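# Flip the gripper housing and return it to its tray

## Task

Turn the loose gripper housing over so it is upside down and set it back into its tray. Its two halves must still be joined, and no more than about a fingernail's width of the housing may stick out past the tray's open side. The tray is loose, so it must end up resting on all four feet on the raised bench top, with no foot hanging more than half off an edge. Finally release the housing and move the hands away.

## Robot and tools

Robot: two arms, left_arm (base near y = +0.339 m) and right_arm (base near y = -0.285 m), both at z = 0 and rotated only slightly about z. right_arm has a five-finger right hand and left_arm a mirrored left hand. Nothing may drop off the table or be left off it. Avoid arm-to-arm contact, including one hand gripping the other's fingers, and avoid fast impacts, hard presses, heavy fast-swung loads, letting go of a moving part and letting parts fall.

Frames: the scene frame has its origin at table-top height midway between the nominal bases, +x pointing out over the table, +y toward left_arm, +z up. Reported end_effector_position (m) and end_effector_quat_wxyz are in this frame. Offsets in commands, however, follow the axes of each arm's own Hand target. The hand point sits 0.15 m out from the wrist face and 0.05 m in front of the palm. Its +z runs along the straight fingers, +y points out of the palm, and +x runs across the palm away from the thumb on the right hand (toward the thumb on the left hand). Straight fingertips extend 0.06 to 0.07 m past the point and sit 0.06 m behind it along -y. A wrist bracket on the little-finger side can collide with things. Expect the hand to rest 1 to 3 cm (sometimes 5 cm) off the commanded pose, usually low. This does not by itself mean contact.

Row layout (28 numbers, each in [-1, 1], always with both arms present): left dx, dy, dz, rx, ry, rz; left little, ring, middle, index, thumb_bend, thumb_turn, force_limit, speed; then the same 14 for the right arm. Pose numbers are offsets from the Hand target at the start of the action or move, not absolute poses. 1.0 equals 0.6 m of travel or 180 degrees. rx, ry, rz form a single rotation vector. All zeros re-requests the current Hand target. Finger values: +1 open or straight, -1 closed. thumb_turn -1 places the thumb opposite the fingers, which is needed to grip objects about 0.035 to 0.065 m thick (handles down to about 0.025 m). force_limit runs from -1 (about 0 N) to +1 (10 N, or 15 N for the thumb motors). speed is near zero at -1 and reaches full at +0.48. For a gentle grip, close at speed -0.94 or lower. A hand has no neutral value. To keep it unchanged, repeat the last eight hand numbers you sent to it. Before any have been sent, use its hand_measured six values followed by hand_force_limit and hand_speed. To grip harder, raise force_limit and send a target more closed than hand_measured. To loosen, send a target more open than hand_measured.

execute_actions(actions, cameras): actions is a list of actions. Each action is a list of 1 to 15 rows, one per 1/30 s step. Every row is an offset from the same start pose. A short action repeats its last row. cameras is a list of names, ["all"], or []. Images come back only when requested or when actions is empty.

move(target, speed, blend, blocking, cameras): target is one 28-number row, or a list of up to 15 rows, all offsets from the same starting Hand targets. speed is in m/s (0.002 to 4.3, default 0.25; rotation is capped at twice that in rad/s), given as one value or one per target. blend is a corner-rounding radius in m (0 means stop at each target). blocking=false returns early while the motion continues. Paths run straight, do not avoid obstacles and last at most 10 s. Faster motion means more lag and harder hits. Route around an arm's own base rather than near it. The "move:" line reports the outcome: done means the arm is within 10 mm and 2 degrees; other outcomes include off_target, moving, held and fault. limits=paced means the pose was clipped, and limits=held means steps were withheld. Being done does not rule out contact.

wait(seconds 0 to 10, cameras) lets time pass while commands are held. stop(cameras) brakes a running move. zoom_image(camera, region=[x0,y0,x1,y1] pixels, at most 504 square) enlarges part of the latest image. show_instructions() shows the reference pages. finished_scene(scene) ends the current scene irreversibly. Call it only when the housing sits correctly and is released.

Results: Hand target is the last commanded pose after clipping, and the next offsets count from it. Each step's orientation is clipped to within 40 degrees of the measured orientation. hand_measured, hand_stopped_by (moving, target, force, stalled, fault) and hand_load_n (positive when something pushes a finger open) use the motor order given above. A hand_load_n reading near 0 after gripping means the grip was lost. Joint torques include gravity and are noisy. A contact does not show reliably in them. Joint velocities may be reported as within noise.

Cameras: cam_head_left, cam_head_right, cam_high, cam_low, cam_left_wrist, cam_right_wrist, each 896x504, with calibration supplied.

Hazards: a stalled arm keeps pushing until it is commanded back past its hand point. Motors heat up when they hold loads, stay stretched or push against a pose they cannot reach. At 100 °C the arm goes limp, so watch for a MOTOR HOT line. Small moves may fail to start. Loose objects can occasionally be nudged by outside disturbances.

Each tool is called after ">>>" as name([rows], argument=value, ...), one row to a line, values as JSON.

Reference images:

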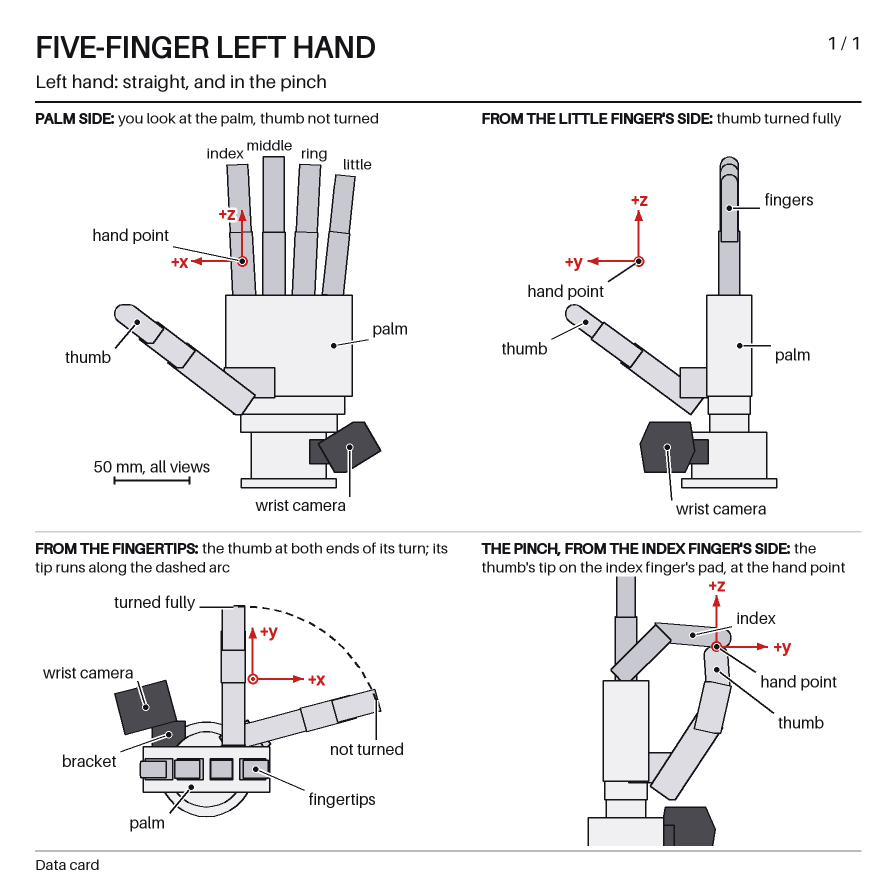

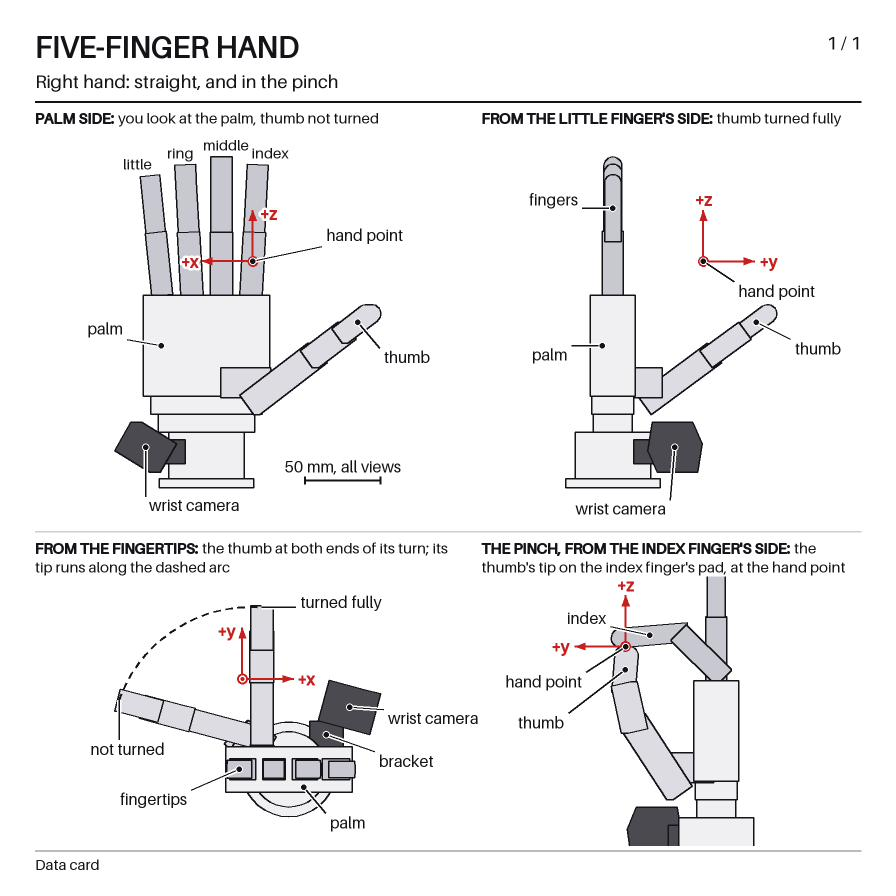

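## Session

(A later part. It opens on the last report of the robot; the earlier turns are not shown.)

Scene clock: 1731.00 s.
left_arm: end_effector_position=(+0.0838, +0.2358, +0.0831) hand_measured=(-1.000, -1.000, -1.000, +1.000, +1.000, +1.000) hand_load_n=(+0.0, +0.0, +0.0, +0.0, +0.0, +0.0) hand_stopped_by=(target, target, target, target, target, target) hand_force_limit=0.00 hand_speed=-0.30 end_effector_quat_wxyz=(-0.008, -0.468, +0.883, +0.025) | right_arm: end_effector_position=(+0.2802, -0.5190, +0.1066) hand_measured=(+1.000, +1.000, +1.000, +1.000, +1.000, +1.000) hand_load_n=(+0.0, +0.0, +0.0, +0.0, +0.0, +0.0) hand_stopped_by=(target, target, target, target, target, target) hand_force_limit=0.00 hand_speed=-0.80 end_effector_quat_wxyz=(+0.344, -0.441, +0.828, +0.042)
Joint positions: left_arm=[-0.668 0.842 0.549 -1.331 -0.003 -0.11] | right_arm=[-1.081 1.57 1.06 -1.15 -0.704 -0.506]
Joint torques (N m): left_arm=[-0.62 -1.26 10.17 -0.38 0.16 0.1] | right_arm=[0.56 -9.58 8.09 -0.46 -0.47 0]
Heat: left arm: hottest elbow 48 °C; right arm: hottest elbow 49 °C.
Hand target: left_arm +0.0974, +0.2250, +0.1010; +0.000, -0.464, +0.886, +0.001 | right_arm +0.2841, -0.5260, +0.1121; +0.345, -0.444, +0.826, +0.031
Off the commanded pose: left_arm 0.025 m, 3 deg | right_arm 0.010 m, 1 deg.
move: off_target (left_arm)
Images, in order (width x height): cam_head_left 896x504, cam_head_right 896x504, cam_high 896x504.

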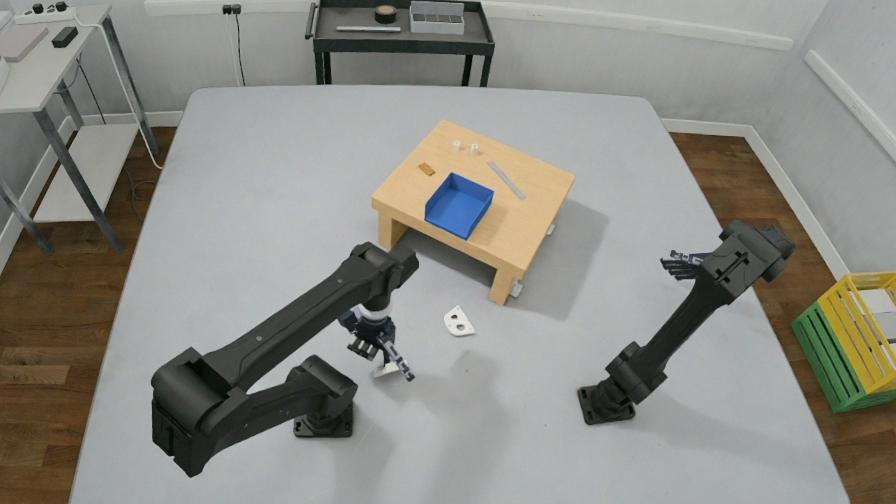

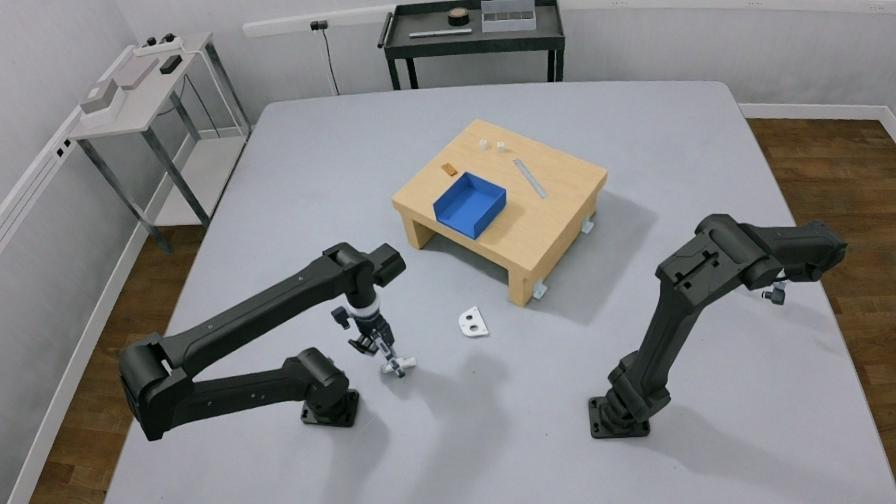

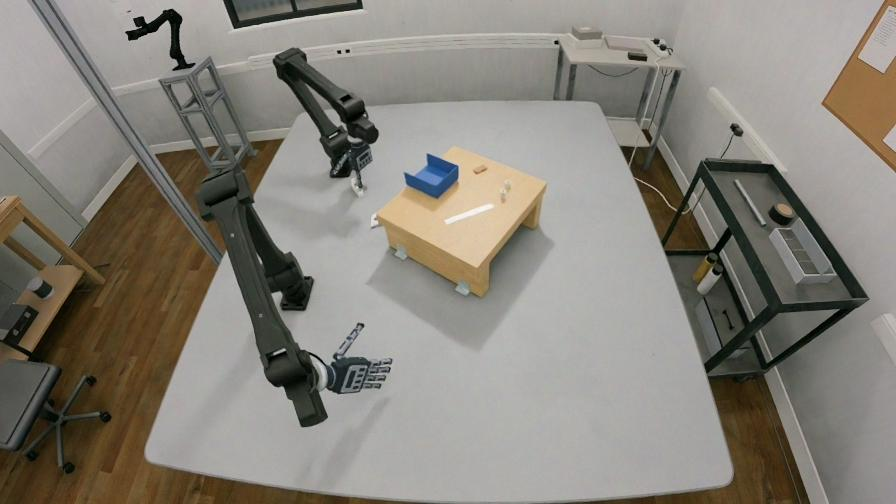

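>>> move(target=[0.0102, 0.012, -0.0817, 0,0,0, -1,-1,-1,1,1,1,0,-0.3, 0,0,0,0,0,0, 1,1,1,1,1,1,0,-0.8], speed=0.06, cameras=["cam_head_left","cam_head_right","cam_high"])

>>> zoom_image(camera="cam_head_left", region=[370, 335, 430, 395])

>>> zoom_image(camera="cam_high", region=[340, 172, 382, 214])

>>> zoom_image(camera="cam_head_right", region=[370, 335, 430, 395])

Scene clock: 1759.10 s.
left_arm: end_effector_position=(+0.0778, +0.2363, +0.1307) hand_measured=(-1.000, -1.000, -1.000, +1.000, +1.000, +1.000) hand_load_n=(+0.0, +0.0, +0.0, +0.0, -0.5, +0.0) hand_stopped_by=(target, target, target, target, target, target) hand_force_limit=0.00 hand_speed=-0.30 end_effector_quat_wxyz=(-0.008, -0.462, +0.887, +0.026) | right_arm: end_effector_position=(+0.2802, -0.5190, +0.1066) hand_measured=(+1.000, +1.000, +1.000, +1.000, +1.000, +1.000) hand_load_n=(+0.0, +0.0, +0.0, +0.0, +0.0, +0.0) hand_stopped_by=(target, target, target, target, target, target) hand_force_limit=0.00 hand_speed=-0.80 end_effector_quat_wxyz=(+0.344, -0.441, +0.828, +0.042)
Joint positions: left_arm=[-0.692 0.791 0.654 -1.489 -0.003 -0.121] | right_arm=[-1.081 1.57 1.06 -1.15 -0.704 -0.506]
Joint torques (N m): left_arm=[-1.44 -0.79 10.65 -0.32 0.19 -0.14] | right_arm=[0.56 -9.58 8.08 -0.46 -0.47 0]
Heat: left arm: hottest elbow 49 °C; right arm: hottest elbow 49 °C.
Hand target: left_arm +0.0880, +0.2241, +0.1500; +0.000, -0.464, +0.886, +0.001 | right_arm +0.2841, -0.5260, +0.1121; +0.345, -0.444, +0.826, +0.031
Off the commanded pose: left_arm 0.025 m, 3 deg | right_arm 0.010 m, 1 deg.
move: off_target (left_arm)
Images, in order (width x height): cam_head_left 896x504, cam_head_right 896x504, cam_high 896x504.

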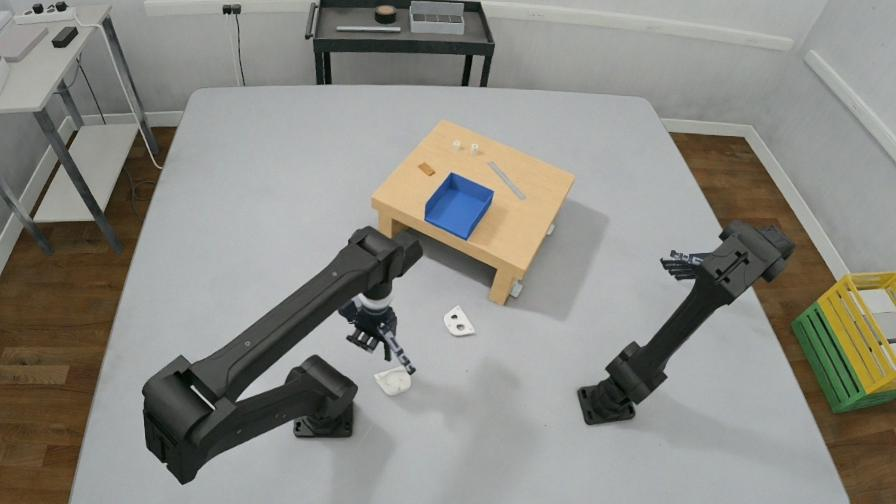

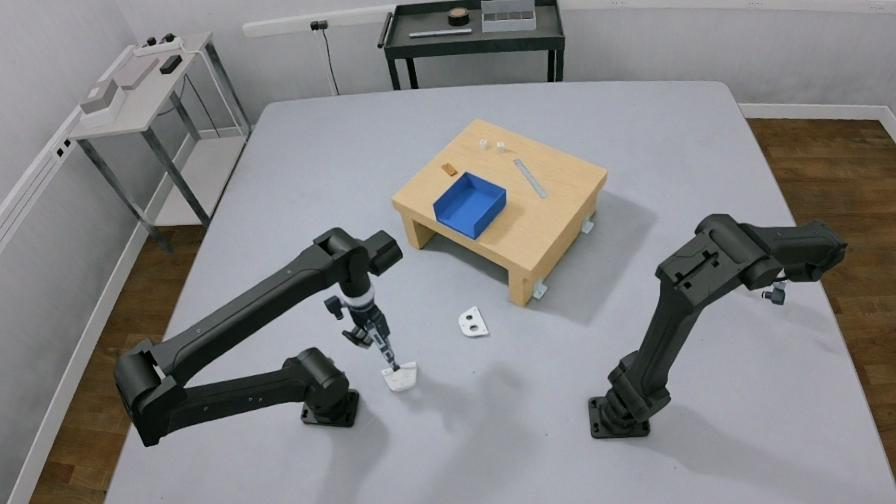

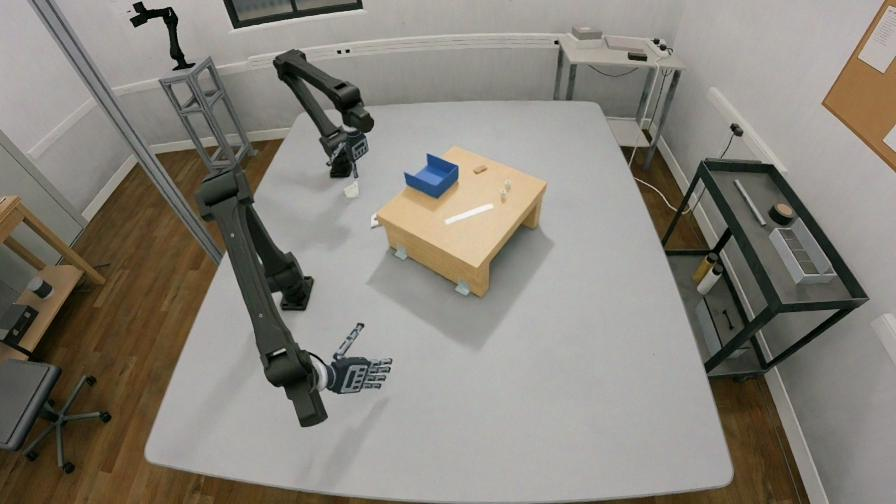

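Scaled by 8.400 from the camera's 896x504 image, which has a finer 1280x720 frame.

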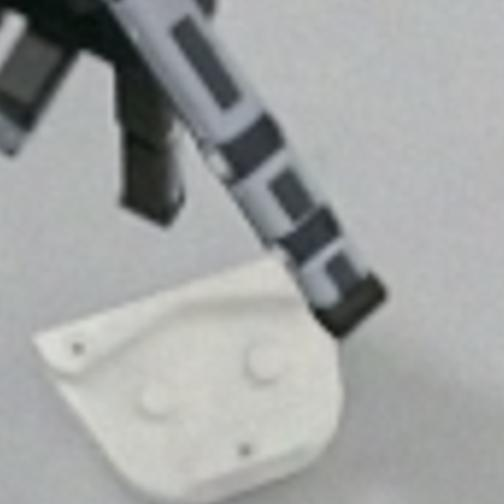

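Scaled by 12.000 from the camera's 896x504 image, which has a finer 1280x720 frame.

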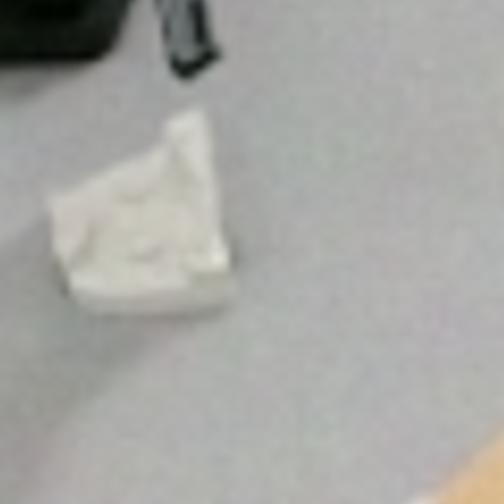

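Scaled by 8.400 from the camera's 896x504 image, which has a finer 1280x720 frame.

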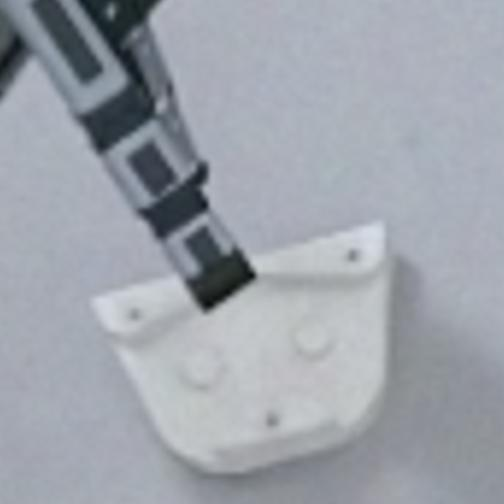

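>>> move(target=[0.0114, 0.0359, 0.0833, 0,0,0, -1,-1,-1,1,1,1,0,-0.3, 0,0,0,0,0,0, 1,1,1,1,1,1,0,-0.8], speed=0.06, cameras=["cam_head_left","cam_head_right"])

>>> zoom_image(camera="cam_head_left", region=[365, 335, 425, 395])

>>> zoom_image(camera="cam_head_right", region=[370, 335, 430, 395])

Scene clock: 1828.97 s.
left_arm: end_effector_position=(+0.0675, +0.2324, +0.1022) hand_measured=(-1.000, -1.000, -1.000, +1.000, +1.000, +1.000) hand_load_n=(+0.5, +0.0, +0.0, +0.0, +0.0, +0.0) hand_stopped_by=(target, target, target, target, target, target) hand_force_limit=0.00 hand_speed=-0.30 end_effector_quat_wxyz=(-0.001, -0.462, +0.887, +0.005) | right_arm: end_effector_position=(+0.2802, -0.5190, +0.1066) hand_measured=(+1.000, +1.000, +1.000, +1.000, +1.000, +1.000) hand_load_n=(+0.0, +0.0, +0.0, +0.0, +0.0, +0.0) hand_stopped_by=(target, target, target, target, target, target) hand_force_limit=0.00 hand_speed=-0.80 end_effector_quat_wxyz=(+0.344, -0.441, +0.828, +0.042)
Joint positions: left_arm=[-0.752 0.746 0.568 -1.404 -0.002 -0.18] | right_arm=[-1.081 1.57 1.06 -1.15 -0.704 -0.506]
Joint torques (N m): left_arm=[-1.32 -0.38 6.32 0.31 0.14 -0.17] | right_arm=[0.5 -9.64 8.09 -0.46 -0.47 0.01]
Motor temperatures (°C): left_arm=[35 36 55 34 38 32] | right_arm=[38 39 49 35 35 33]
Heat: left arm: hottest elbow 55 °C; right arm: hottest elbow 49 °C.
Hand target: left_arm +0.0664, +0.2308, +0.1001; +0.000, -0.464, +0.886, +0.001 | right_arm +0.2841, -0.5260, +0.1121; +0.345, -0.444, +0.826, +0.031
Off the commanded pose: left_arm 0.003 m, 1 deg | right_arm 0.010 m, 1 deg.
move: done
Images, in order (width x height): cam_head_left 896x504, cam_head_right 896x504.

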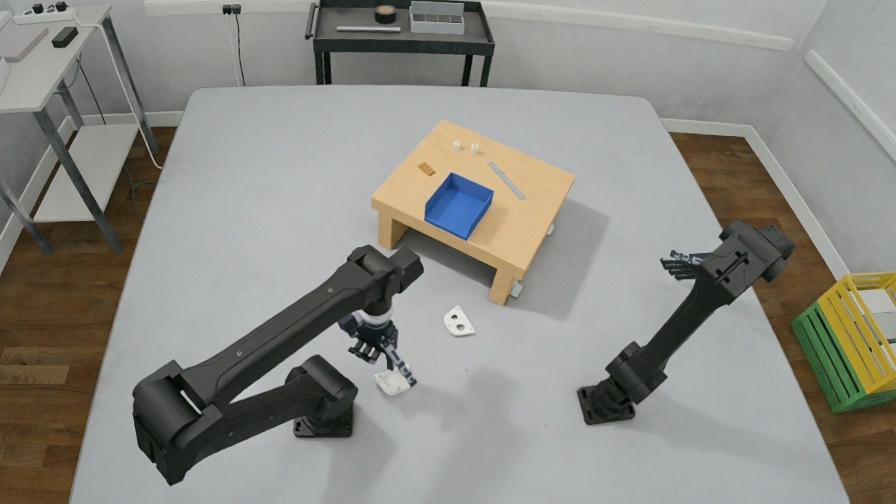

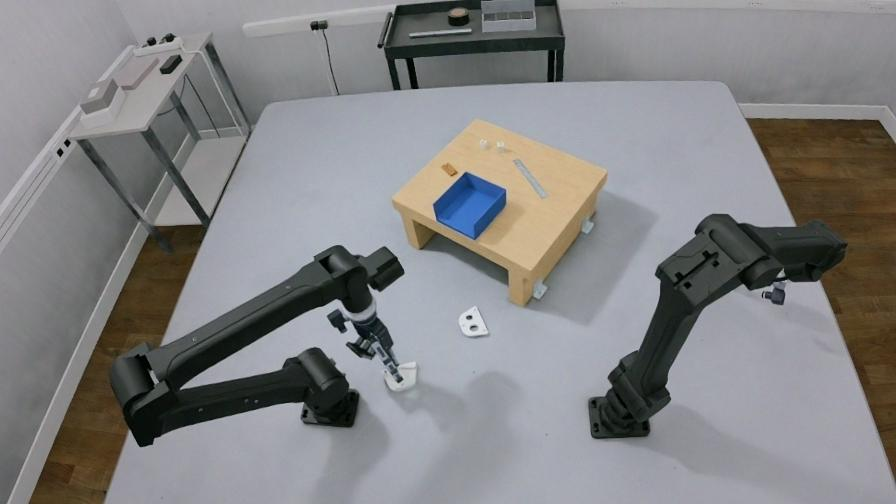

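Scaled by 8.400 from the camera's 896x504 image, which has a finer 1280x720 frame.

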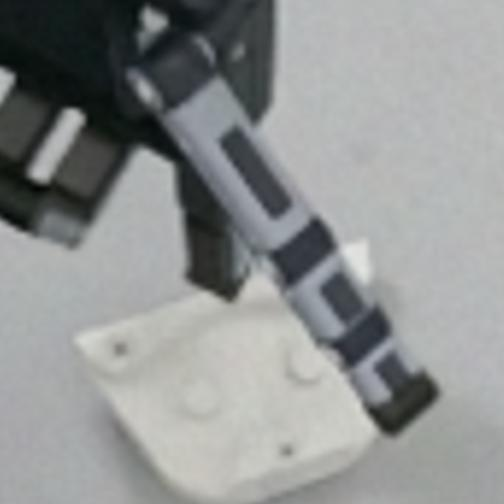

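Scaled by 8.400 from the camera's 896x504 image, which has a finer 1280x720 frame.

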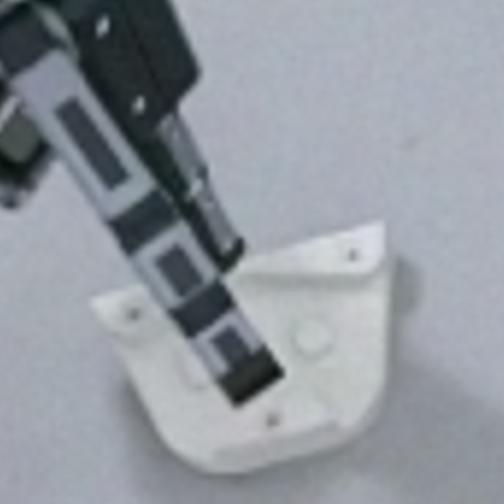

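>>> move(target=[0.0015, 0.005, 0.05, 0,0,0, -1,-1,-1,1,1,1,0,-0.3, 0,0,0,0,0,0, 1,1,1,1,1,1,0,-0.8], speed=0.03, cameras=["cam_head_left","cam_head_right"])

>>> zoom_image(camera="cam_head_left", region=[365, 335, 425, 395])

>>> zoom_image(camera="cam_head_right", region=[370, 335, 430, 395])

Scene clock: 1844.70 s.
left_arm: end_effector_position=(+0.0661, +0.2327, +0.0838) hand_measured=(-1.000, -1.000, -1.000, +1.000, +1.000, +1.000) hand_load_n=(+0.0, +0.0, +0.5, -6.5, +0.0, +0.0) hand_stopped_by=(target, target, target, target, target, target) hand_force_limit=0.00 hand_speed=-0.30 end_effector_quat_wxyz=(+0.001, -0.462, +0.887, +0.000) | right_arm: end_effector_position=(+0.2802, -0.5190, +0.1066) hand_measured=(+1.000, +1.000, +1.000, +1.000, +1.000, +1.000) hand_load_n=(+0.0, +0.0, +0.0, +0.0, +0.0, +0.0) hand_stopped_by=(target, target, target, target, target, target) hand_force_limit=0.00 hand_speed=-0.80 end_effector_quat_wxyz=(+0.344, -0.441, +0.828, +0.042)
Joint positions: left_arm=[-0.757 0.745 0.52 -1.346 -0.002 -0.185] | right_arm=[-1.081 1.57 1.06 -1.15 -0.704 -0.506]
Joint torques (N m): left_arm=[-1.61 0.85 4.49 1.43 0.14 -0.18] | right_arm=[0.56 -9.58 8.09 -0.46 -0.47 0]
Heat: left arm: hottest elbow 54 °C; right arm: hottest elbow 49 °C.
Hand target: left_arm +0.0634, +0.2317, +0.0701; +0.000, -0.464, +0.886, +0.000 | right_arm +0.2841, -0.5260, +0.1121; +0.345, -0.444, +0.826, +0.031
Off the commanded pose: left_arm 0.014 m, 0 deg | right_arm 0.010 m, 1 deg.
move: off_target (left_arm)
Images, in order (width x height): cam_head_left 896x504, cam_head_right 896x504.

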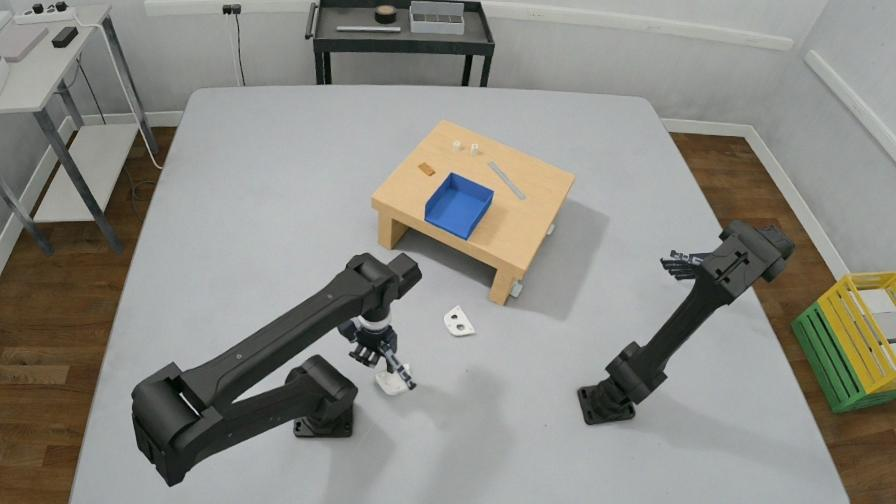

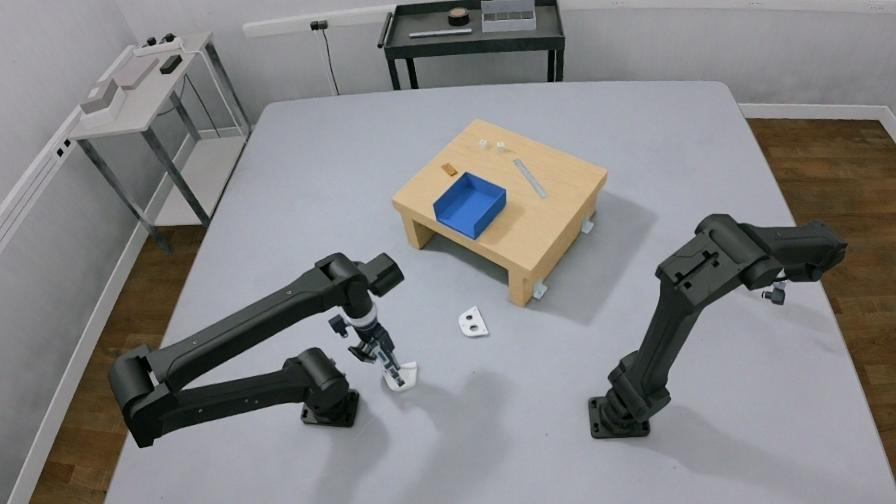

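Scaled by 8.400 from the camera's 896x504 image, which has a finer 1280x720 frame.

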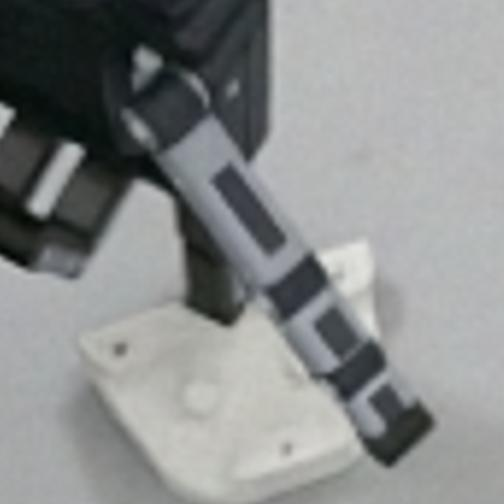

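Scaled by 8.400 from the camera's 896x504 image, which has a finer 1280x720 frame.

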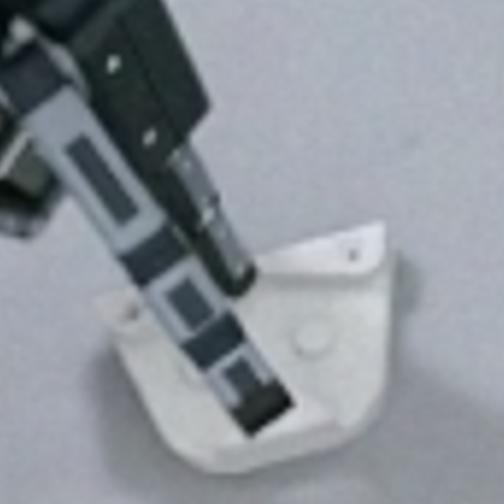

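>>> move(target=[-0.1402, -0.1109, -0.0117, 0,0,0, -1,-1,-1,1,1,1,0,-0.3, 0,0,0,0,0,0, 1,1,1,1,1,1,0,-0.8], speed=0.04, cameras=["cam_head_left","cam_head_right"])

>>> zoom_image(camera="cam_head_left", region=[365, 300, 455, 390])

>>> zoom_image(camera="cam_head_right", region=[360, 300, 450, 390])

Scene clock: 1877.20 s.
left_arm: end_effector_position=(+0.1399, +0.2665, +0.0708) hand_measured=(-1.000, -1.000, -1.000, +1.000, +1.000, +1.000) hand_load_n=(+0.0, +0.0, +0.5, -4.0, +0.0, +0.0) hand_stopped_by=(target, target, target, target, target, target) hand_force_limit=0.00 hand_speed=-0.30 end_effector_quat_wxyz=(-0.026, -0.462, +0.887, +0.016) | right_arm: end_effector_position=(+0.2802, -0.5190, +0.1066) hand_measured=(+1.000, +1.000, +1.000, +1.000, +1.000, +1.000) hand_load_n=(-0.5, +0.0, +0.0, +0.0, +0.0, +0.0) hand_stopped_by=(target, target, target, target, target, target) hand_force_limit=0.00 hand_speed=-0.80 end_effector_quat_wxyz=(+0.344, -0.441, +0.828, +0.042)
Joint positions: left_arm=[-0.354 0.981 0.581 -1.229 0.019 0.219] | right_arm=[-1.081 1.57 1.06 -1.15 -0.704 -0.506]
Joint torques (N m): left_arm=[0.15 -0.85 9.18 1.06 -0.68 0.03] | right_arm=[0.56 -9.64 8.08 -0.46 -0.47 0]
Heat: left arm: hottest elbow 51 °C; right arm: hottest elbow 49 °C.
Hand target: left_arm +0.1659, +0.2630, +0.0769; +0.000, -0.464, +0.886, +0.001 | right_arm +0.2841, -0.5260, +0.1121; +0.345, -0.444, +0.826, +0.031
Off the commanded pose: left_arm 0.027 m, 3 deg | right_arm 0.010 m, 1 deg.
move: off_target (left_arm)
Images, in order (width x height): cam_head_left 896x504, cam_head_right 896x504.

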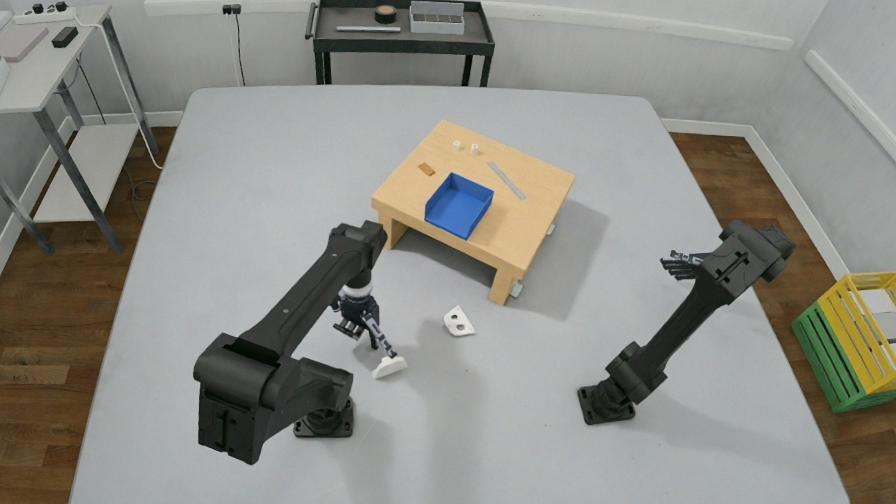

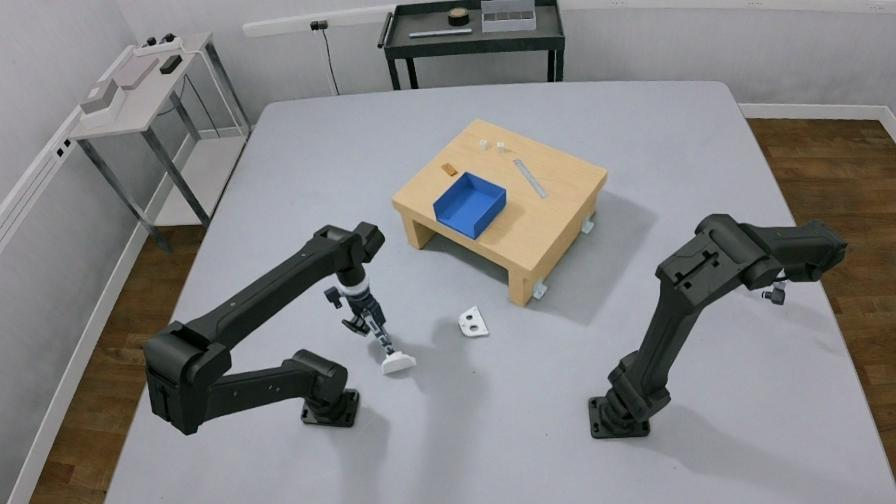

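Scaled by 5.600 from the camera's 896x504 image, which has a finer 1280x720 frame.

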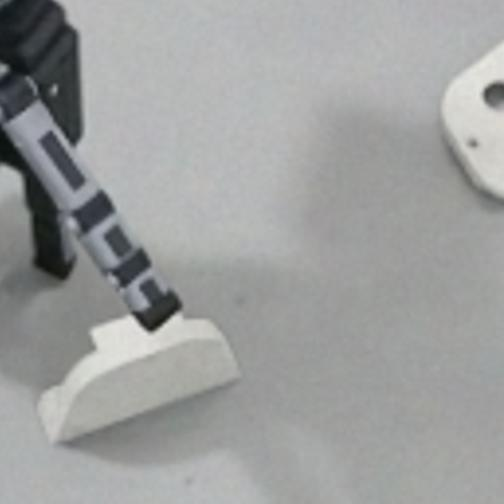

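Scaled by 5.600 from the camera's 896x504 image, which has a finer 1280x720 frame.

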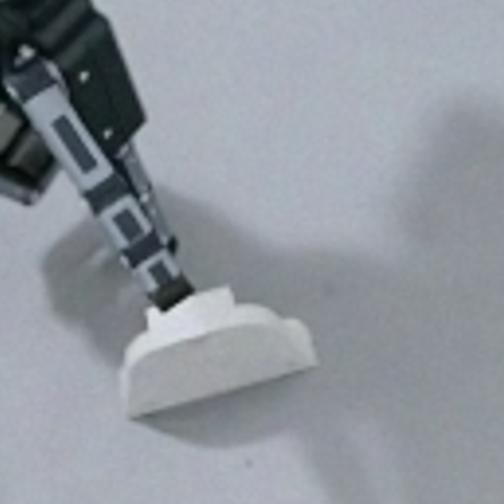

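>>> move(target=[0.0569, 0.0469, -0.0667, 0,0,0, -1,-1,-1,1,1,1,0,-0.3, 0,0,0,0,0,0, 1,1,1,1,1,1,0,-0.8], speed=0.06, cameras=["cam_head_left","cam_head_right"])

>>> zoom_image(camera="cam_head_left", region=[355, 310, 425, 390])

>>> zoom_image(camera="cam_head_right", region=[360, 310, 430, 390])

Scene clock: 2007.97 s.
left_arm: end_effector_position=(+0.1079, +0.2608, +0.0988) hand_measured=(-1.000, -1.000, -1.000, +1.000, +1.000, +1.000) hand_load_n=(+0.0, +0.0, +0.5, +0.0, -0.5, +0.0) hand_stopped_by=(target, target, target, target, target, target) hand_force_limit=0.00 hand_speed=-0.30 end_effector_quat_wxyz=(-0.016, -0.462, +0.887, +0.021) | right_arm: end_effector_position=(+0.2802, -0.5190, +0.1066) hand_measured=(+1.000, +1.000, +1.000, +1.000, +1.000, +1.000) hand_load_n=(+0.0, +0.0, +0.0, +0.0, -0.5, +0.0) hand_stopped_by=(target, target, target, target, target, target) hand_force_limit=0.00 hand_speed=-0.80 end_effector_quat_wxyz=(+0.344, -0.441, +0.828, +0.042)
Joint positions: left_arm=[-0.469 0.849 0.593 -1.369 0.004 0.103] | right_arm=[-1.081 1.57 1.06 -1.15 -0.704 -0.506]
Joint torques (N m): left_arm=[-1.32 -1.26 10.48 -0.38 -0.06 -0.15] | right_arm=[0.56 -9.64 8.09 -0.46 -0.47 0]
Heat: left arm: hottest elbow 54 °C; right arm: hottest elbow 49 °C.
Hand target: left_arm +0.1234, +0.2509, +0.1170; +0.000, -0.464, +0.886, +0.001 | right_arm +0.2841, -0.5260, +0.1121; +0.345, -0.444, +0.826, +0.031
Off the commanded pose: left_arm 0.026 m, 3 deg | right_arm 0.010 m, 1 deg.
move: off_target (left_arm)
Images, in order (width x height): cam_head_left 896x504, cam_head_right 896x504.

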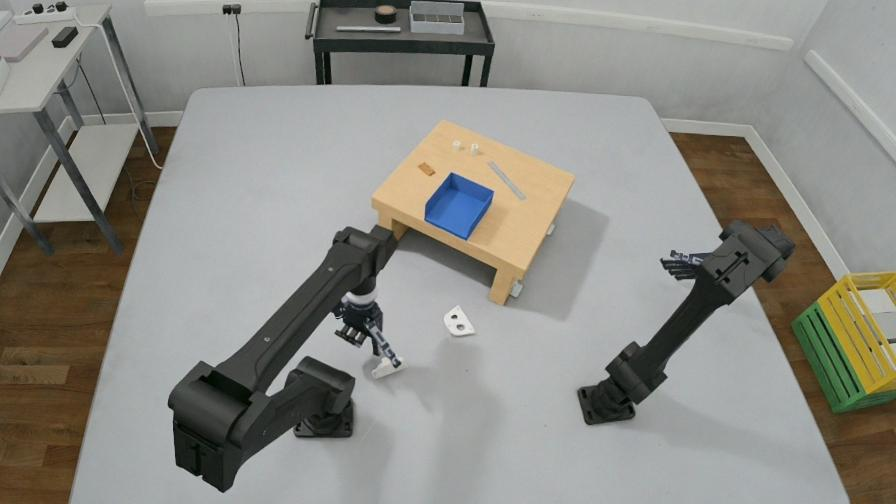

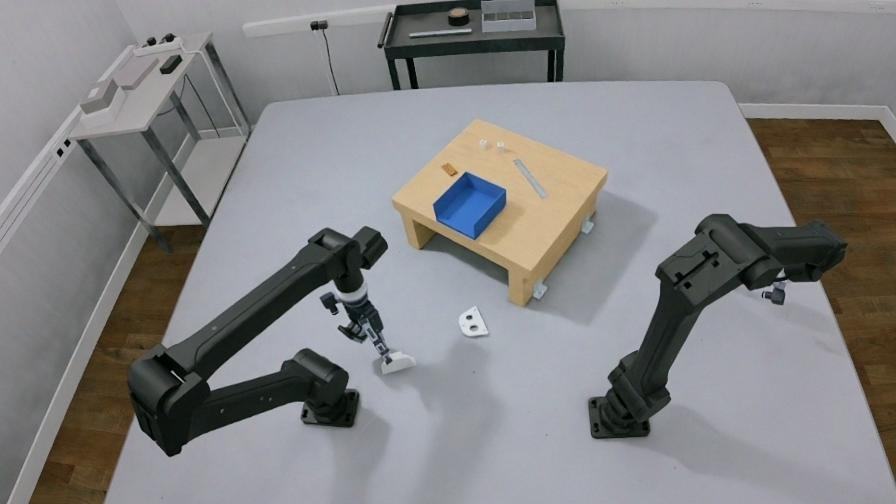

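Scaled by 6.300 from the camera's 896x504 image, which has a finer 1280x720 frame.

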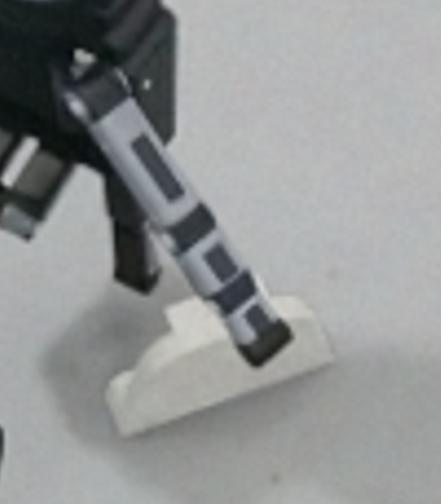

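Scaled by 6.300 from the camera's 896x504 image, which has a finer 1280x720 frame.

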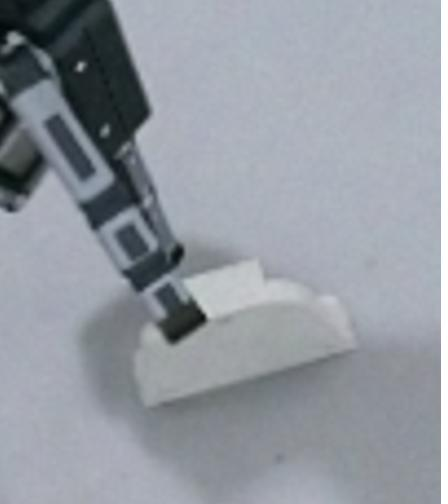

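>>> move(target=[0.0896, 0.0624, 0.02, 0,0,0, -1,-1,-1,1,1,1,0,-0.3, 0,0,0,0,0,0, 1,1,1,1,1,1,0,-0.8], speed=0.04, cameras=["cam_head_left","cam_head_right"])

>>> zoom_image(camera="cam_head_left", region=[355, 310, 425, 390])

>>> zoom_image(camera="cam_head_right", region=[360, 310, 430, 390])

Scene clock: 2021.80 s.
left_arm: end_effector_position=(+0.0657, +0.2253, +0.1069) hand_measured=(-1.000, -1.000, -1.000, +1.000, +1.000, +1.000) hand_load_n=(+0.0, +0.0, +0.0, +0.0, -0.5, +0.0) hand_stopped_by=(target, target, target, target, target, target) hand_force_limit=0.00 hand_speed=-0.30 end_effector_quat_wxyz=(-0.001, -0.461, +0.887, -0.004) | right_arm: end_effector_position=(+0.2802, -0.5190, +0.1066) hand_measured=(+1.000, +1.000, +1.000, +1.000, +1.000, +1.000) hand_load_n=(+0.0, +0.0, +0.0, -0.5, +0.0, +0.0) hand_stopped_by=(target, target, target, target, target, target) hand_force_limit=0.00 hand_speed=-0.80 end_effector_quat_wxyz=(+0.344, -0.441, +0.828, +0.042)
Joint positions: left_arm=[-0.784 0.739 0.58 -1.404 0.003 -0.211] | right_arm=[-1.081 1.57 1.06 -1.15 -0.704 -0.506]
Joint torques (N m): left_arm=[-1.26 -0.38 6.28 -0.27 -0.03 -0.14] | right_arm=[0.56 -9.64 8.09 -0.47 -0.47 0.01]
Heat: left arm: hottest elbow 54 °C; right arm: hottest elbow 49 °C.
Hand target: left_arm +0.0620, +0.2280, +0.1050; +0.000, -0.464, +0.886, +0.000 | right_arm +0.2841, -0.5260, +0.1121; +0.345, -0.444, +0.826, +0.031
Off the commanded pose: left_arm 0.005 m, 1 deg | right_arm 0.010 m, 1 deg.
move: done
Images, in order (width x height): cam_head_left 896x504, cam_head_right 896x504.

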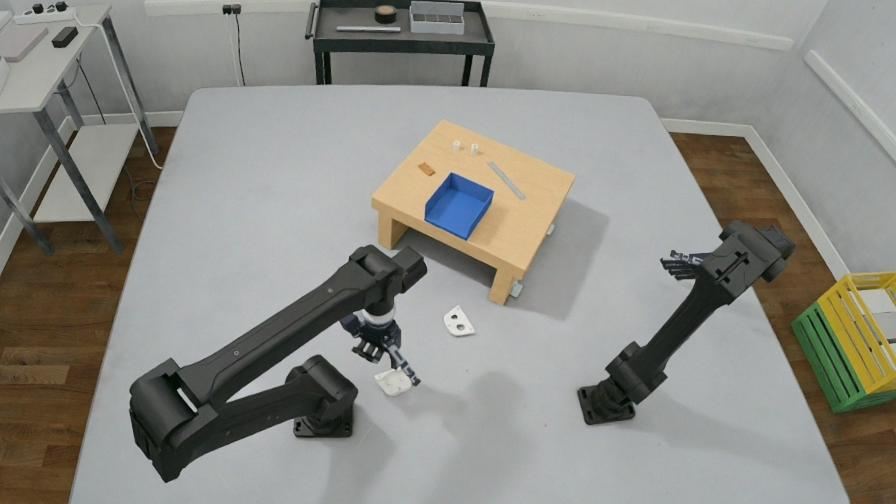

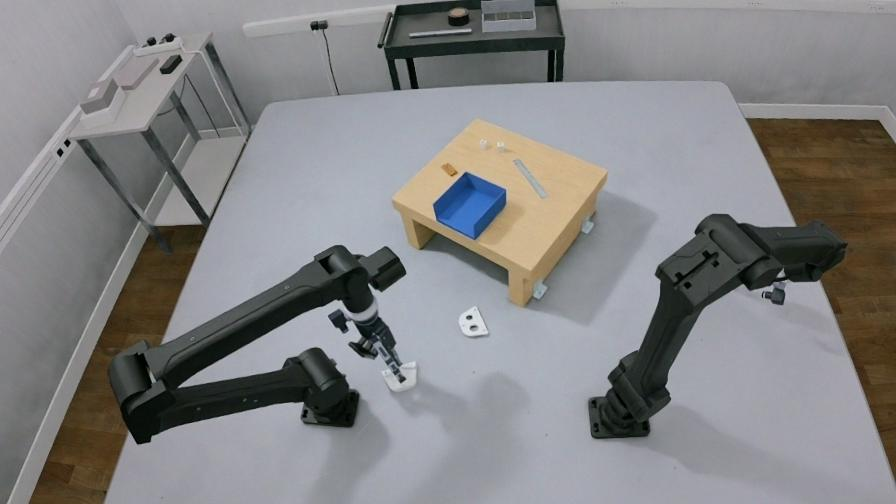

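Scaled by 6.300 from the camera's 896x504 image, which has a finer 1280x720 frame.

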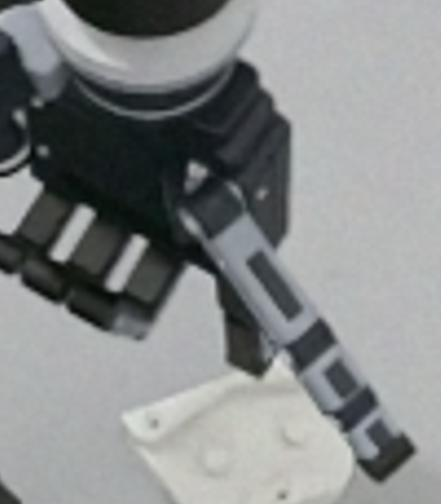

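Scaled by 6.300 from the camera's 896x504 image, which has a finer 1280x720 frame.

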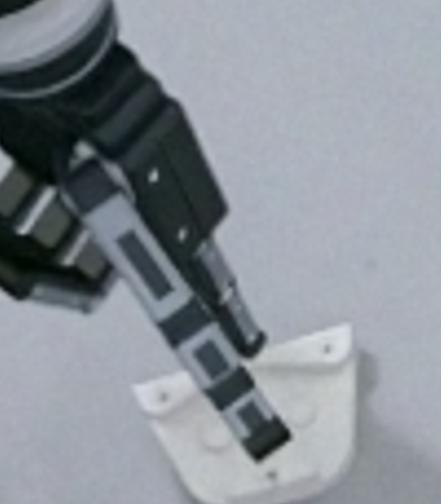

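>>> move(target=[0.0023, 0.0106, 0.025, 0,0,0, -1,-1,-1,1,1,1,0,-0.3, 0,0,0,0,0,0, 1,1,1,1,1,1,0,-0.8], speed=0.04, cameras=["cam_head_left","cam_head_right"])

>>> zoom_image(camera="cam_head_left", region=[365, 335, 425, 395])

>>> zoom_image(camera="cam_head_right", region=[370, 335, 430, 395])

Scene clock: 2040.17 s.
left_arm: end_effector_position=(+0.0567, +0.2312, +0.0927) hand_measured=(-1.000, -1.000, -1.000, +1.000, +1.000, +1.000) hand_load_n=(+0.0, +0.0, +0.0, +0.0, +0.0, +0.0) hand_stopped_by=(target, target, target, target, target, target) hand_force_limit=0.00 hand_speed=-0.30 end_effector_quat_wxyz=(-0.003, -0.462, +0.887, +0.004) | right_arm: end_effector_position=(+0.2802, -0.5190, +0.1066) hand_measured=(+1.000, +1.000, +1.000, +1.000, +1.000, +1.000) hand_load_n=(+0.0, +0.0, +0.0, +0.0, +0.0, -0.5) hand_stopped_by=(target, target, target, target, target, target) hand_force_limit=0.00 hand_speed=-0.80 end_effector_quat_wxyz=(+0.344, -0.441, +0.828, +0.042)
Joint positions: left_arm=[-0.8 0.727 0.535 -1.389 0.003 -0.229] | right_arm=[-1.081 1.57 1.06 -1.15 -0.704 -0.506]
Joint torques (N m): left_arm=[-1.38 -0.15 6.22 0.34 -0.02 -0.16] | right_arm=[0.56 -9.58 8.08 -0.46 -0.47 0]
Heat: left arm: hottest elbow 53 °C; right arm: hottest elbow 49 °C.
Hand target: left_arm +0.0560, +0.2305, +0.0900; +0.000, -0.464, +0.886, +0.000 | right_arm +0.2841, -0.5260, +0.1121; +0.345, -0.444, +0.826, +0.031
Off the commanded pose: left_arm 0.003 m, 1 deg | right_arm 0.010 m, 1 deg.
move: done
Images, in order (width x height): cam_head_left 896x504, cam_head_right 896x504.

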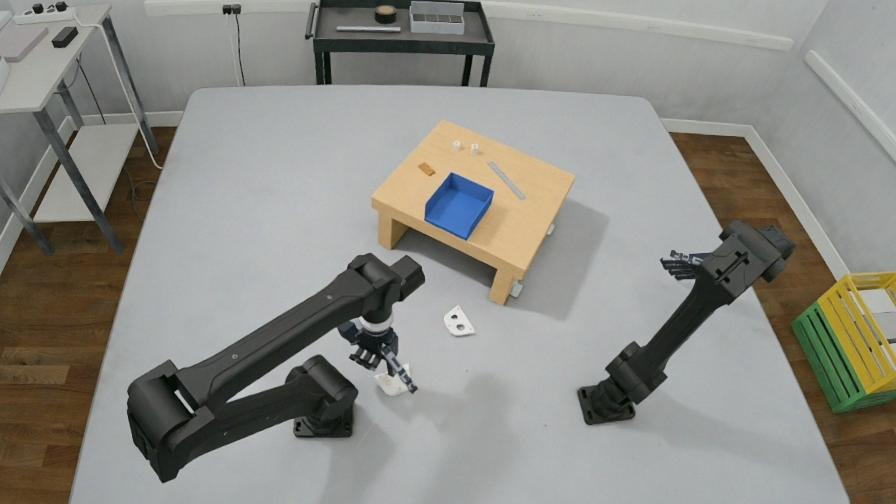

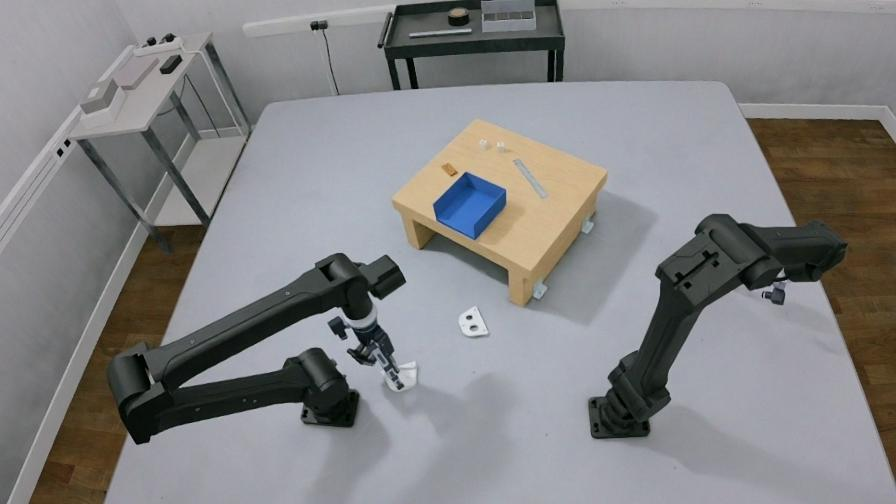

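Scaled by 8.400 from the camera's 896x504 image, which has a finer 1280x720 frame.

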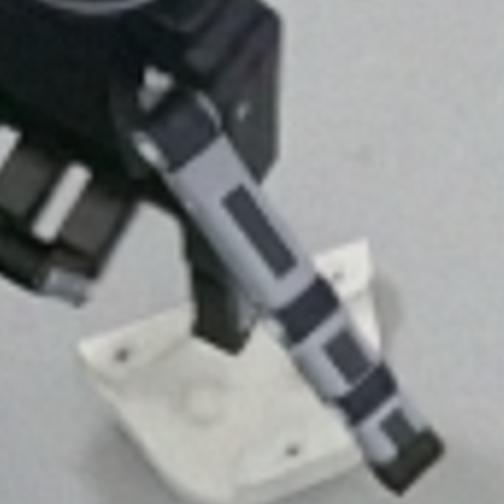

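Scaled by 8.400 from the camera's 896x504 image, which has a finer 1280x720 frame.

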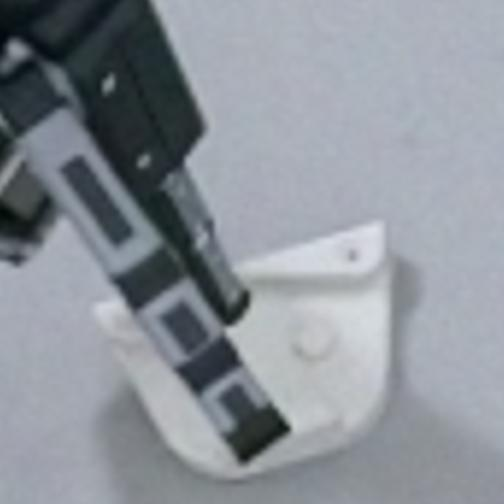

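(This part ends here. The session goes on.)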